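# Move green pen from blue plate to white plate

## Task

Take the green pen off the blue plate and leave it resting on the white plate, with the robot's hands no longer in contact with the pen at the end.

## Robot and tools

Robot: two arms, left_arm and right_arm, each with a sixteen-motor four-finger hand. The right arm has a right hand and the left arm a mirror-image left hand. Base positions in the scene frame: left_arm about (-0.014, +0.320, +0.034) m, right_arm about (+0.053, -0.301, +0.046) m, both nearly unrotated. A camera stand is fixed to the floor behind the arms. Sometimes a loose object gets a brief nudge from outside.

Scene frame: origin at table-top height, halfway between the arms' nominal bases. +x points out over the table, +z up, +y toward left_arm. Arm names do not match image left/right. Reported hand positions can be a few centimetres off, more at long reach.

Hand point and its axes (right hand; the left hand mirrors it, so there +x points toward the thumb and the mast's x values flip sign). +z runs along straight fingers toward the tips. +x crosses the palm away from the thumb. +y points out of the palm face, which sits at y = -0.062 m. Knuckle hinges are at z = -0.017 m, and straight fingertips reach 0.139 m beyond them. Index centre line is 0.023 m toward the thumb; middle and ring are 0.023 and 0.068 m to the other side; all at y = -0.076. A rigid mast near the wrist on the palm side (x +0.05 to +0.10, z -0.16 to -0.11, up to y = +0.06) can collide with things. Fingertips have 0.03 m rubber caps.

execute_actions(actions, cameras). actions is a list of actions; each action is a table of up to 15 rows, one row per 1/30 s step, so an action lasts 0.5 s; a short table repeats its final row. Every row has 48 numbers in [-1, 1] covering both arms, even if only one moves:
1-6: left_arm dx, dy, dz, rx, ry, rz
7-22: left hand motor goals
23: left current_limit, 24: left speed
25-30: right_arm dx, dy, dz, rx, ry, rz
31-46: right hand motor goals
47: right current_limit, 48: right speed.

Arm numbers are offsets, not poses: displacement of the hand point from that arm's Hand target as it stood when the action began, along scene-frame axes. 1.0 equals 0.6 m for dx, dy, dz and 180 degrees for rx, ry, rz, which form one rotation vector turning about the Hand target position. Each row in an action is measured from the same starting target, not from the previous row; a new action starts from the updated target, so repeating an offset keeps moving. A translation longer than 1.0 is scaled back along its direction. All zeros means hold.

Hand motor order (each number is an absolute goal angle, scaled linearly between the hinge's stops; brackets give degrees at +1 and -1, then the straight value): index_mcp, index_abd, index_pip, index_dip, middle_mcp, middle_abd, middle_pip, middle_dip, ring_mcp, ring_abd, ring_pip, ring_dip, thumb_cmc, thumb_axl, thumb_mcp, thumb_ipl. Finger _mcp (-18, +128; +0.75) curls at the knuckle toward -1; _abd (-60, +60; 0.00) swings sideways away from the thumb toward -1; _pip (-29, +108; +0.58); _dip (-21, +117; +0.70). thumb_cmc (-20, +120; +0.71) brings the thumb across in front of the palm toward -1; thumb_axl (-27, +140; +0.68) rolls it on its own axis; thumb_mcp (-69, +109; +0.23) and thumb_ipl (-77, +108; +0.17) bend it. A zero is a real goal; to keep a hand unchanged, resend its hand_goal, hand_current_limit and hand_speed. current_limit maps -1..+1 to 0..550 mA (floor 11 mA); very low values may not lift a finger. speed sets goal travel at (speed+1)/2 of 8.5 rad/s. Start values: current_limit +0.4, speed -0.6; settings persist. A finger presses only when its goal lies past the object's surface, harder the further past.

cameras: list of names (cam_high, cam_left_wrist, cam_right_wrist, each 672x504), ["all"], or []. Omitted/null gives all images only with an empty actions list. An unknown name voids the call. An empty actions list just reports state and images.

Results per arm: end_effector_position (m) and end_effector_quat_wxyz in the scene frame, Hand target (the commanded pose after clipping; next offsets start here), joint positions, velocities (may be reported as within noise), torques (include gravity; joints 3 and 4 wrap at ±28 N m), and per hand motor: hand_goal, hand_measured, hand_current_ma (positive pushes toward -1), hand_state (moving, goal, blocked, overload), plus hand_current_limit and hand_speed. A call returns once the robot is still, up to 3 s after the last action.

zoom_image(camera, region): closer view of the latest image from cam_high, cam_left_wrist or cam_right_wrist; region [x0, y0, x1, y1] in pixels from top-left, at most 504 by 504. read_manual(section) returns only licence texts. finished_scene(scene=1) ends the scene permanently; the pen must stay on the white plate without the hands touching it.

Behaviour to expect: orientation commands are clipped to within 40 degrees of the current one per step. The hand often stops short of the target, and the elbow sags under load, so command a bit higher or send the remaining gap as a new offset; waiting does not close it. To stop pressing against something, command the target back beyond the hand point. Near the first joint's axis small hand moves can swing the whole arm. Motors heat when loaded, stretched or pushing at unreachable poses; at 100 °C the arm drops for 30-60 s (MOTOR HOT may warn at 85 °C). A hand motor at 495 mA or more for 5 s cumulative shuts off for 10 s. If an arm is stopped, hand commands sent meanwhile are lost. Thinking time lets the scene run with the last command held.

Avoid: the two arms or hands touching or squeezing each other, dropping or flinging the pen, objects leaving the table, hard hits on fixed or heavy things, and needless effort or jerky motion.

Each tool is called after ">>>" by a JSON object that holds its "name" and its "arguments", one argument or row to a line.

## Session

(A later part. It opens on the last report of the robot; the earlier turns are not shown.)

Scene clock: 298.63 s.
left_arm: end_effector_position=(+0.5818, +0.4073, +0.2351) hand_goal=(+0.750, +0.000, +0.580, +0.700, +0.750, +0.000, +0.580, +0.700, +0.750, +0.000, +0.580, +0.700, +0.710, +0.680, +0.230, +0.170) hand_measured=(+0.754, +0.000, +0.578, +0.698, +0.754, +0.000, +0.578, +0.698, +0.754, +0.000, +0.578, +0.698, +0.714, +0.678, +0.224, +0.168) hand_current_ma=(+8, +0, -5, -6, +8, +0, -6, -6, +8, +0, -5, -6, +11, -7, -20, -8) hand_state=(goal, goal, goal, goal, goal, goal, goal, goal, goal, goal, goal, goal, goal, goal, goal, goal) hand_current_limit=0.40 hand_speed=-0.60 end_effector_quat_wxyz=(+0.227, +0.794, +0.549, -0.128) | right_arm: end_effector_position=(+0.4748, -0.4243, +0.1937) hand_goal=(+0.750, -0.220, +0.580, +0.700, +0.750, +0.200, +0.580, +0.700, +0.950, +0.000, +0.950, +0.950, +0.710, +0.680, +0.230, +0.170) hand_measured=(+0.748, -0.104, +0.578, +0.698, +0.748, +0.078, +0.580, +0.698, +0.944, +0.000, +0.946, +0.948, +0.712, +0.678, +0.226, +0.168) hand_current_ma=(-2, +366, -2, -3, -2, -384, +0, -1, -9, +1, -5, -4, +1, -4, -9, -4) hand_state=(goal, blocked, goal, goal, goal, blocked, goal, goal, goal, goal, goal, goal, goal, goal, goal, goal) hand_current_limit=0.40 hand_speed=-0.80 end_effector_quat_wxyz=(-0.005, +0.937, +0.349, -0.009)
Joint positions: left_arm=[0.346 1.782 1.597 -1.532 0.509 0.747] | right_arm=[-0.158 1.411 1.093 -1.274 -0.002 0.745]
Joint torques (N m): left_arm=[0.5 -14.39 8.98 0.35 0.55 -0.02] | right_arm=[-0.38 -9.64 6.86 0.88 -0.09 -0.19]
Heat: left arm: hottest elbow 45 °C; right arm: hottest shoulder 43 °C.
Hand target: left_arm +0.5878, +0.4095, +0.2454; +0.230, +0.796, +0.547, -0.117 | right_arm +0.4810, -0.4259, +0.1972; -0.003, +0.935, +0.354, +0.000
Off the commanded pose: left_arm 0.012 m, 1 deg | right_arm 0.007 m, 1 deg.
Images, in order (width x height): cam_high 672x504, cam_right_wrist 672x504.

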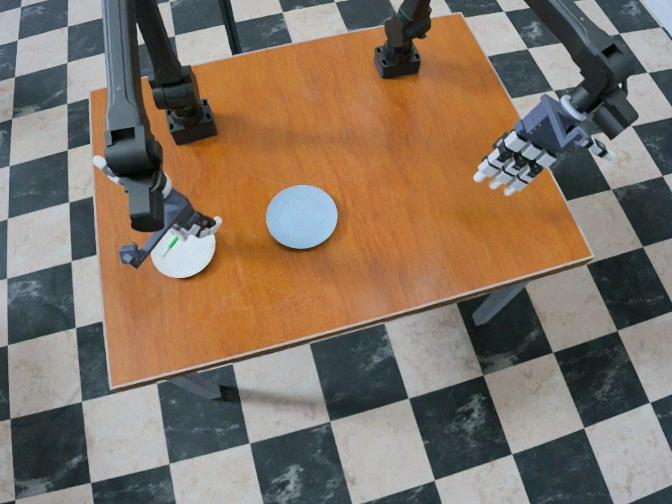

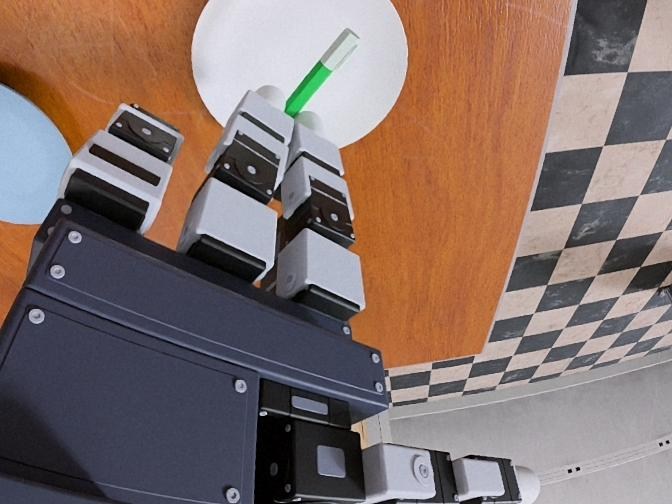

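>>> {"name": "execute_actions", "arguments": {
  "actions": [
    [[0,0,0,0,0,0,0.75,0,0.58,0.7,0.75,0,0.58,0.7,0.75,0,0.58,0.7,0.71,0.68,0.23,0.17,0.4,-0.6,-0.005,0.005,-0.04,0,0,0,0.75,-0.22,0.58,0.7,0.75,0.2,0.58,0.7,0.95,0,0.95,0.95,0.71,0.68,0.23,0.17,0.4,-0.8]],
    [[0,0,0,0,0,0,0.75,0,0.58,0.7,0.75,0,0.58,0.7,0.75,0,0.58,0.7,0.71,0.68,0.23,0.17,0.4,-0.6,0,0,-0.03,0,0,0,0.75,-0.22,0.58,0.7,0.75,0.2,0.58,0.7,0.95,0,0.95,0.95,0.71,0.68,0.23,0.17,0.4,-0.8]],
    [[0,0,0,0,0,0,0.75,0,0.58,0.7,0.75,0,0.58,0.7,0.75,0,0.58,0.7,0.71,0.68,0.23,0.17,0.4,-0.6,0,0,-0.015,0,0,0,0.75,-0.22,0.58,0.7,0.75,0.2,0.58,0.7,0.95,0,0.95,0.95,0.71,0.68,0.23,0.17,0.4,-0.8]]
  ],
  "cameras": ["cam_high", "cam_right_wrist"]
}}

>>> {"name": "zoom_image", "arguments": {
  "camera": "cam_right_wrist",
  "region": [170, 20, 410, 200]
}}

Scene clock: 313.43 s.
left_arm: end_effector_position=(+0.5818, +0.4073, +0.2351) hand_goal=(+0.750, +0.000, +0.580, +0.700, +0.750, +0.000, +0.580, +0.700, +0.750, +0.000, +0.580, +0.700, +0.710, +0.680, +0.230, +0.170) hand_measured=(+0.754, +0.000, +0.578, +0.698, +0.754, +0.000, +0.578, +0.698, +0.754, +0.000, +0.578, +0.698, +0.714, +0.678, +0.224, +0.168) hand_current_ma=(+8, +0, -5, -6, +8, +0, -6, -6, +8, +0, -5, -6, +11, -7, -20, -8) hand_state=(goal, goal, goal, goal, goal, goal, goal, goal, goal, goal, goal, goal, goal, goal, goal, goal) hand_current_limit=0.40 hand_speed=-0.60 end_effector_quat_wxyz=(+0.227, +0.794, +0.549, -0.128) | right_arm: end_effector_position=(+0.4721, -0.4240, +0.1475) hand_goal=(+0.750, -0.220, +0.580, +0.700, +0.750, +0.200, +0.580, +0.700, +0.950, +0.000, +0.950, +0.950, +0.710, +0.680, +0.230, +0.170) hand_measured=(+0.748, -0.104, +0.578, +0.698, +0.748, +0.078, +0.580, +0.698, +0.944, +0.000, +0.946, +0.948, +0.712, +0.678, +0.226, +0.168) hand_current_ma=(-2, +366, -2, -3, -2, -384, +0, -1, -9, +1, -5, -4, +1, -4, -9, -4) hand_state=(goal, blocked, goal, goal, goal, blocked, goal, goal, goal, goal, goal, goal, goal, goal, goal, goal) hand_current_limit=0.40 hand_speed=-0.80 end_effector_quat_wxyz=(-0.003, +0.937, +0.349, -0.004)
Joint positions: left_arm=[0.346 1.782 1.597 -1.532 0.509 0.747] | right_arm=[-0.158 1.445 0.996 -1.132 -0.002 0.744]
Joint torques (N m): left_arm=[0.56 -14.68 8.95 0.21 0.55 -0.02] | right_arm=[0.09 -8.94 6.37 0.91 -0.09 -0.1]
Heat: left arm: hottest elbow 45 °C; right arm: hottest shoulder 43 °C.
Hand target: left_arm +0.5878, +0.4095, +0.2454; +0.230, +0.796, +0.547, -0.117 | right_arm +0.4778, -0.4229, +0.1462; -0.003, +0.935, +0.354, +0.000
Off the commanded pose: left_arm 0.012 m, 1 deg | right_arm 0.006 m, 1 deg.
Images, in order (width x height): cam_high 672x504, cam_right_wrist 672x504.

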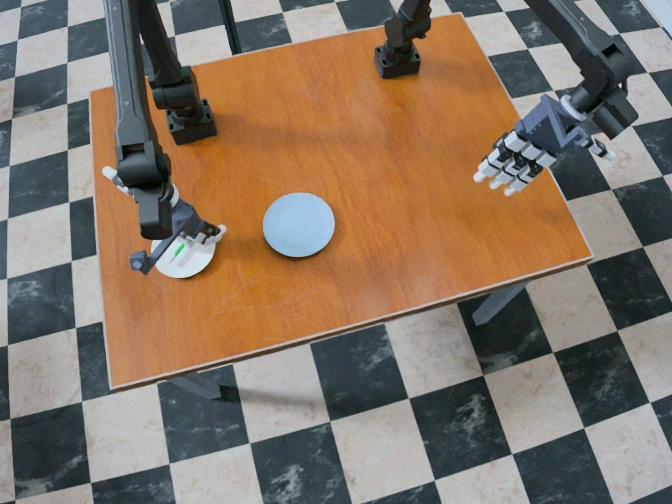

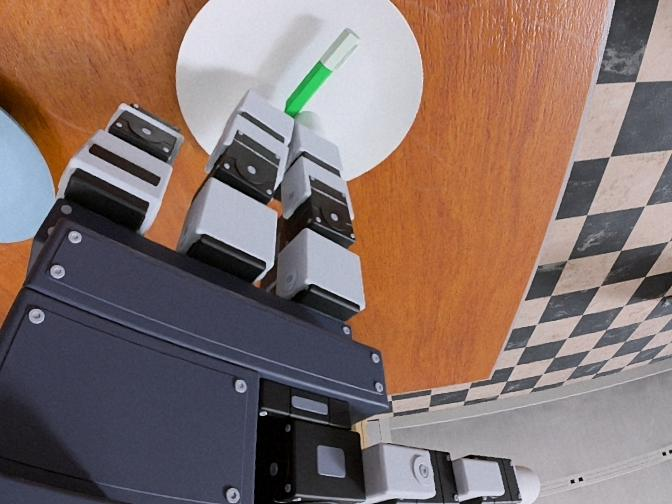

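Scaled by 2.100 from the camera's 672x504 image, which has a finer 960x720 frame.

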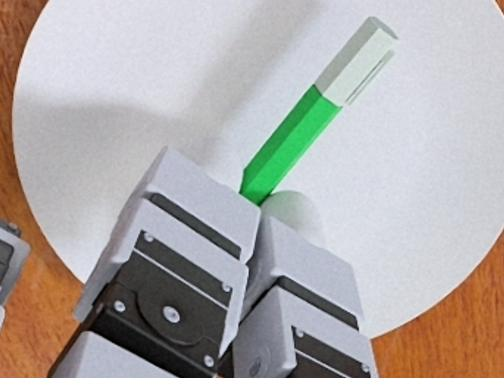

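>>> {"name": "execute_actions", "arguments": {
  "actions": [
    [[0,0,0,0,0,0,0.75,0,0.58,0.7,0.75,0,0.58,0.7,0.75,0,0.58,0.7,0.71,0.68,0.23,0.17,0.4,-0.6,0,0,-0.012,0,0,0,0.75,-0.22,0.58,0.7,0.75,0.2,0.58,0.7,0.95,0,0.95,0.95,0.71,0.68,0.23,0.17,0.4,-0.8]]
  ],
  "cameras": ["cam_right_wrist"]
}}

>>> {"name": "zoom_image", "arguments": {
  "camera": "cam_right_wrist",
  "region": [170, 20, 410, 200]
}}

Scene clock: 318.43 s.
left_arm: end_effector_position=(+0.5818, +0.4073, +0.2351) hand_goal=(+0.750, +0.000, +0.580, +0.700, +0.750, +0.000, +0.580, +0.700, +0.750, +0.000, +0.580, +0.700, +0.710, +0.680, +0.230, +0.170) hand_measured=(+0.754, +0.000, +0.578, +0.698, +0.754, +0.000, +0.578, +0.698, +0.754, +0.000, +0.578, +0.698, +0.714, +0.678, +0.224, +0.168) hand_current_ma=(+8, +0, -5, -6, +8, +0, -6, -6, +8, +0, -5, -6, +11, -7, -20, -8) hand_state=(goal, goal, goal, goal, goal, goal, goal, goal, goal, goal, goal, goal, goal, goal, goal, goal) hand_current_limit=0.40 hand_speed=-0.60 end_effector_quat_wxyz=(+0.227, +0.794, +0.549, -0.128) | right_arm: end_effector_position=(+0.4723, -0.4240, +0.1403) hand_goal=(+0.750, -0.220, +0.580, +0.700, +0.750, +0.200, +0.580, +0.700, +0.950, +0.000, +0.950, +0.950, +0.710, +0.680, +0.230, +0.170) hand_measured=(+0.748, -0.104, +0.578, +0.698, +0.748, +0.078, +0.580, +0.698, +0.944, +0.000, +0.946, +0.948, +0.712, +0.678, +0.226, +0.168) hand_current_ma=(-2, +366, -2, -3, -2, -384, +0, -1, -9, +1, -5, -4, +1, -4, -9, -4) hand_state=(goal, blocked, goal, goal, goal, blocked, goal, goal, goal, goal, goal, goal, goal, goal, goal, goal) hand_current_limit=0.40 hand_speed=-0.80 end_effector_quat_wxyz=(-0.003, +0.937, +0.349, -0.004)
Joint positions: left_arm=[0.346 1.782 1.597 -1.532 0.509 0.747] | right_arm=[-0.158 1.454 0.985 -1.112 -0.002 0.744]
Joint torques (N m): left_arm=[0.26 -14.39 8.92 0.43 0.56 -0.02] | right_arm=[0.03 -9.17 6.27 0.92 -0.09 -0.1]
Heat: left arm: hottest elbow 45 °C; right arm: hottest shoulder 42 °C.
Hand target: left_arm +0.5878, +0.4095, +0.2454; +0.230, +0.796, +0.547, -0.117 | right_arm +0.4780, -0.4230, +0.1390; -0.002, +0.935, +0.354, +0.000
Off the commanded pose: left_arm 0.012 m, 1 deg | right_arm 0.006 m, 1 deg.
Images, in order (width x height): cam_right_wrist 672x504.

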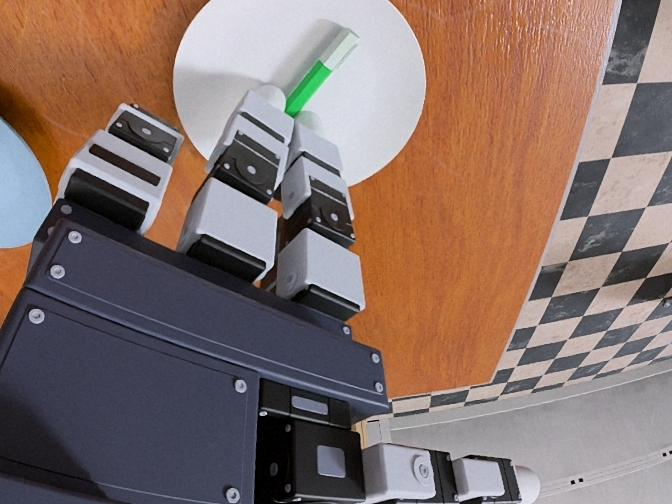

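Scaled by 2.100 from the camera's 672x504 image, which has a finer 960x720 frame.

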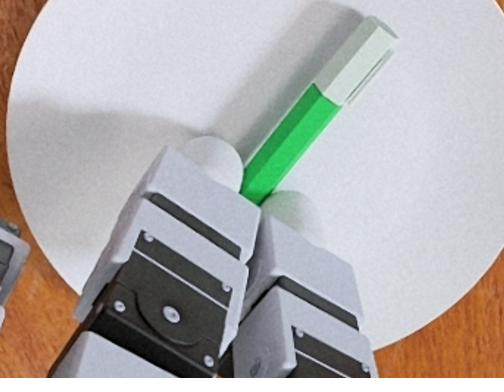

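>>> {"name": "execute_actions", "arguments": {
  "actions": [
    [[0,0,0,0,0,0,0.75,0,0.58,0.7,0.75,0,0.58,0.7,0.75,0,0.58,0.7,0.71,0.68,0.23,0.17,0.4,-0.6,0,0,-0.007,0,0,0,0.75,-0.22,0.58,0.7,0.75,0.2,0.58,0.7,0.95,0,0.95,0.95,0.71,0.68,0.23,0.17,0.4,-0.8]]
  ],
  "cameras": ["cam_right_wrist"]
}}

>>> {"name": "zoom_image", "arguments": {
  "camera": "cam_right_wrist",
  "region": [170, 20, 410, 200]
}}

Scene clock: 323.10 s.
left_arm: end_effector_position=(+0.5818, +0.4073, +0.2351) hand_goal=(+0.750, +0.000, +0.580, +0.700, +0.750, +0.000, +0.580, +0.700, +0.750, +0.000, +0.580, +0.700, +0.710, +0.680, +0.230, +0.170) hand_measured=(+0.754, +0.000, +0.578, +0.698, +0.754, +0.000, +0.578, +0.698, +0.754, +0.000, +0.578, +0.698, +0.714, +0.678, +0.224, +0.168) hand_current_ma=(+8, +0, -5, -6, +8, +0, -6, -6, +8, +0, -5, -6, +11, -7, -20, -8) hand_state=(goal, goal, goal, goal, goal, goal, goal, goal, goal, goal, goal, goal, goal, goal, goal, goal) hand_current_limit=0.40 hand_speed=-0.60 end_effector_quat_wxyz=(+0.227, +0.794, +0.549, -0.128) | right_arm: end_effector_position=(+0.4728, -0.4240, +0.1382) hand_goal=(+0.750, -0.220, +0.580, +0.700, +0.750, +0.200, +0.580, +0.700, +0.950, +0.000, +0.950, +0.950, +0.710, +0.680, +0.230, +0.170) hand_measured=(+0.748, -0.104, +0.578, +0.698, +0.748, +0.078, +0.580, +0.698, +0.944, +0.000, +0.946, +0.948, +0.712, +0.678, +0.226, +0.168) hand_current_ma=(-2, +366, -2, -3, -2, -384, +0, -1, -9, +1, -5, -4, +1, -4, -9, -4) hand_state=(goal, blocked, goal, goal, goal, blocked, goal, goal, goal, goal, goal, goal, goal, goal, goal, goal) hand_current_limit=0.40 hand_speed=-0.80 end_effector_quat_wxyz=(-0.002, +0.937, +0.349, -0.002)
Joint positions: left_arm=[0.346 1.782 1.597 -1.532 0.509 0.747] | right_arm=[-0.158 1.456 0.981 -1.101 -0.002 0.744]
Joint torques (N m): left_arm=[0.56 -14.56 8.87 0.17 0.58 -0.02] | right_arm=[0.09 -8.88 6.12 0.98 -0.09 -0.1]
Heat: left arm: hottest elbow 45 °C; right arm: hottest shoulder 42 °C.
Hand target: left_arm +0.5878, +0.4095, +0.2454; +0.230, +0.796, +0.547, -0.117 | right_arm +0.4778, -0.4229, +0.1348; -0.003, +0.935, +0.354, +0.000
Off the commanded pose: left_arm 0.012 m, 1 deg | right_arm 0.006 m, 1 deg.
Images, in order (width x height): cam_right_wrist 672x504.

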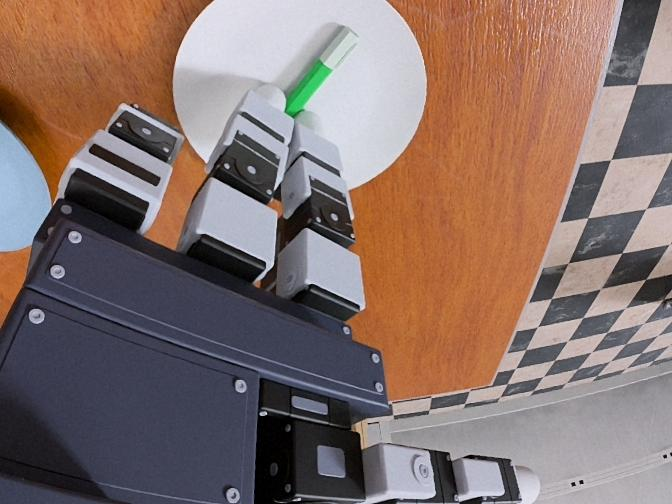

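Scaled by 2.100 from the camera's 672x504 image, which has a finer 960x720 frame.

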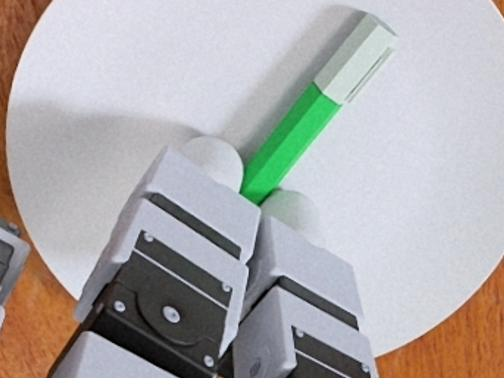

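>>> {"name": "execute_actions", "arguments": {
  "actions": [
    [[0,0,0,0,0,0,0.75,0,0.58,0.7,0.75,0,0.58,0.7,0.75,0,0.58,0.7,0.71,0.68,0.23,0.17,0.4,-0.6,0,0,0.002,0,0,0,0.75,-0.13,0.58,0.7,0.75,0.11,0.58,0.7,0.95,0,0.95,0.95,0.71,0.68,0.23,0.17,0.4,-0.9]],
    [[0,0,0,0,0,0,0.75,0,0.58,0.7,0.75,0,0.58,0.7,0.75,0,0.58,0.7,0.71,0.68,0.23,0.17,0.4,-0.6,0,0,0,0,0,0,0.75,-0.03,0.58,0.7,0.75,0,0.58,0.7,0.95,0,0.95,0.95,0.71,0.68,0.23,0.17,0.4,-0.9]],
    [[0,0,0,0,0,0,0.75,0,0.58,0.7,0.75,0,0.58,0.7,0.75,0,0.58,0.7,0.71,0.68,0.23,0.17,0.4,-0.6,0,0,0,0,0,0,0.75,0.15,0.58,0.7,0.75,-0.12,0.58,0.7,0.95,0,0.95,0.95,0.71,0.68,0.23,0.17,0.4,-0.8]]
  ],
  "cameras": ["cam_right_wrist"]
}}

Scene clock: 330.90 s.
left_arm: end_effector_position=(+0.5818, +0.4073, +0.2351) hand_goal=(+0.750, +0.000, +0.580, +0.700, +0.750, +0.000, +0.580, +0.700, +0.750, +0.000, +0.580, +0.700, +0.710, +0.680, +0.230, +0.170) hand_measured=(+0.754, +0.000, +0.578, +0.698, +0.754, +0.000, +0.578, +0.698, +0.754, +0.000, +0.578, +0.698, +0.714, +0.678, +0.224, +0.168) hand_current_ma=(+8, +0, -5, -6, +8, +0, -6, -6, +8, +0, -5, -6, +11, -7, -20, -8) hand_state=(goal, goal, goal, goal, goal, goal, goal, goal, goal, goal, goal, goal, goal, goal, goal, goal) hand_current_limit=0.40 hand_speed=-0.60 end_effector_quat_wxyz=(+0.227, +0.794, +0.549, -0.128) | right_arm: end_effector_position=(+0.4728, -0.4240, +0.1379) hand_goal=(+0.750, +0.150, +0.580, +0.700, +0.750, -0.120, +0.580, +0.700, +0.950, +0.000, +0.950, +0.950, +0.710, +0.680, +0.230, +0.170) hand_measured=(+0.748, +0.146, +0.578, +0.698, +0.748, -0.116, +0.580, +0.698, +0.944, +0.000, +0.946, +0.948, +0.712, +0.678, +0.226, +0.168) hand_current_ma=(-2, -6, -2, -3, -2, +5, +0, -1, -9, +1, -5, -4, +1, -4, -9, -4) hand_state=(goal, goal, goal, goal, goal, goal, goal, goal, goal, goal, goal, goal, goal, goal, goal, goal) hand_current_limit=0.40 hand_speed=-0.80 end_effector_quat_wxyz=(-0.002, +0.937, +0.349, -0.002)
Joint positions: left_arm=[0.346 1.782 1.597 -1.532 0.509 0.747] | right_arm=[-0.158 1.457 0.981 -1.101 -0.002 0.744]
Joint torques (N m): left_arm=[0.44 -14.8 8.88 0.32 0.55 -0.02] | right_arm=[0.15 -8.94 6.27 0.84 -0.08 -0.1]
Heat: left arm: hottest elbow 45 °C; right arm: hottest shoulder 42 °C.
Hand target: left_arm +0.5878, +0.4095, +0.2454; +0.230, +0.796, +0.547, -0.117 | right_arm +0.4778, -0.4230, +0.1359; -0.003, +0.935, +0.354, +0.000
Off the commanded pose: left_arm 0.012 m, 1 deg | right_arm 0.006 m, 1 deg.
Images, in order (width x height): cam_right_wrist 672x504.

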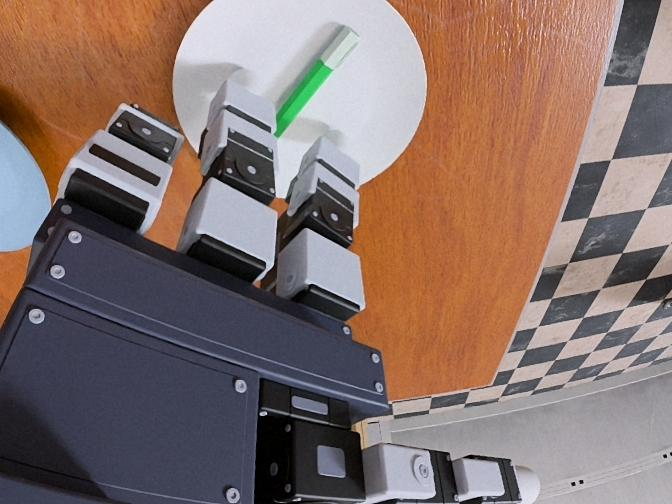

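>>> {"name": "execute_actions", "arguments": {
  "actions": [
    [[0,0,0,0,0,0,0.75,0,0.58,0.7,0.75,0,0.58,0.7,0.75,0,0.58,0.7,0.71,0.68,0.23,0.17,0.4,-0.6,0.01,0.005,0.06,0,0,0,0.75,0.2,0.58,0.7,0.75,-0.18,0.58,0.7,0.95,0,0.95,0.95,0.71,0.68,0.23,0.17,0.4,-0.8]],
    [[0,0,0,0,0,0,0.75,0,0.58,0.7,0.75,0,0.58,0.7,0.75,0,0.58,0.7,0.71,0.68,0.23,0.17,0.4,-0.6,0,0,0.1,0,0,0,0.75,0.2,0.58,0.7,0.75,-0.18,0.58,0.7,0.95,0,0.95,0.95,0.71,0.68,0.23,0.17,0.4,-0.8]],
    [[0,0,0,0,0,0,0.75,0,0.58,0.7,0.75,0,0.58,0.7,0.75,0,0.58,0.7,0.71,0.68,0.23,0.17,0.4,-0.6,-0.08,0,0.06,0,0,0,0.75,0.15,0.58,0.7,0.75,-0.12,0.58,0.7,0.95,0,0.95,0.95,0.71,0.68,0.23,0.17,0.4,-0.8]]
  ],
  "cameras": ["cam_high", "cam_right_wrist"]
}}

>>> {"name": "zoom_image", "arguments": {
  "camera": "cam_high",
  "region": [120, 160, 270, 290]
}}

Scene clock: 340.63 s.
left_arm: end_effector_position=(+0.5818, +0.4073, +0.2351) hand_goal=(+0.750, +0.000, +0.580, +0.700, +0.750, +0.000, +0.580, +0.700, +0.750, +0.000, +0.580, +0.700, +0.710, +0.680, +0.230, +0.170) hand_measured=(+0.754, +0.000, +0.578, +0.698, +0.754, +0.000, +0.578, +0.698, +0.754, +0.000, +0.578, +0.698, +0.714, +0.678, +0.224, +0.168) hand_current_ma=(+8, +0, -5, -6, +8, +0, -6, -6, +8, +0, -5, -6, +11, -7, -20, -8) hand_state=(goal, goal, goal, goal, goal, goal, goal, goal, goal, goal, goal, goal, goal, goal, goal, goal) hand_current_limit=0.40 hand_speed=-0.60 end_effector_quat_wxyz=(+0.227, +0.794, +0.549, -0.128) | right_arm: end_effector_position=(+0.4337, -0.4196, +0.2644) hand_goal=(+0.750, +0.150, +0.580, +0.700, +0.750, -0.120, +0.580, +0.700, +0.950, +0.000, +0.950, +0.950, +0.710, +0.680, +0.230, +0.170) hand_measured=(+0.748, +0.152, +0.578, +0.698, +0.748, -0.122, +0.580, +0.698, +0.944, +0.000, +0.946, +0.948, +0.710, +0.678, +0.226, +0.168) hand_current_ma=(-2, +2, -2, -3, -2, -3, +0, -1, -9, +1, -5, -4, +1, -4, -9, -4) hand_state=(goal, goal, goal, goal, goal, goal, goal, goal, goal, goal, goal, goal, goal, goal, goal, goal) hand_current_limit=0.40 hand_speed=-0.80 end_effector_quat_wxyz=(-0.001, +0.937, +0.349, +0.000)
Joint positions: left_arm=[0.346 1.782 1.597 -1.532 0.509 0.747] | right_arm=[-0.158 1.247 1.127 -1.452 -0.002 0.744]
Joint torques (N m): left_arm=[0.5 -14.56 8.95 0.23 0.58 -0.02] | right_arm=[-0.26 -7.59 7.69 0.05 -0.08 -0.14]
Heat: left arm: hottest elbow 45 °C; right arm: hottest shoulder 42 °C.
Hand target: left_arm +0.5878, +0.4095, +0.2454; +0.230, +0.796, +0.547, -0.117 | right_arm +0.4358, -0.4200, +0.2679; -0.003, +0.935, +0.354, +0.000
Off the commanded pose: left_arm 0.012 m, 1 deg | right_arm 0.004 m, 1 deg.
Images, in order (width x height): cam_high 672x504, cam_right_wrist 672x504.

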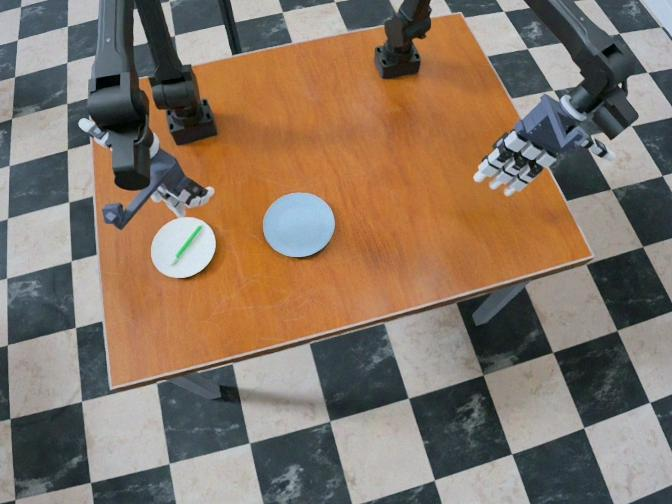

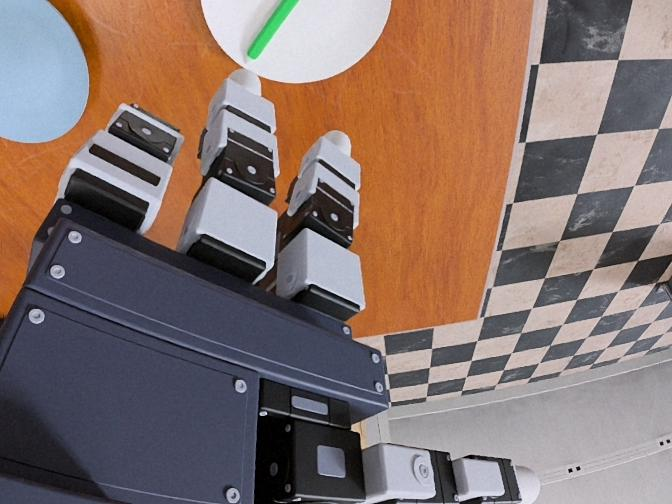

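Scaled by 3.360 from the camera's 672x504 image, which has a finer 960x720 frame.

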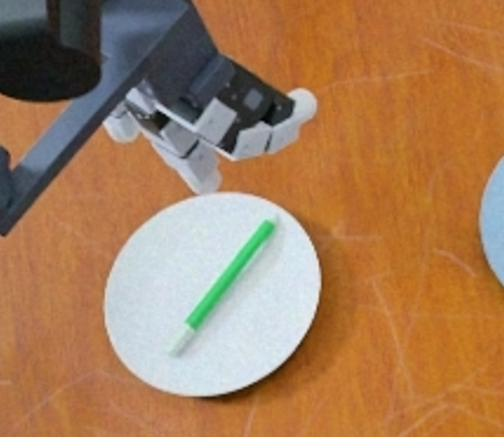

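The pen is lying on the white plate and the hand is clear of it.

>>> {"name": "finished_scene", "arguments": {
  "scene": 1
}}

The scene is finished: the task was done.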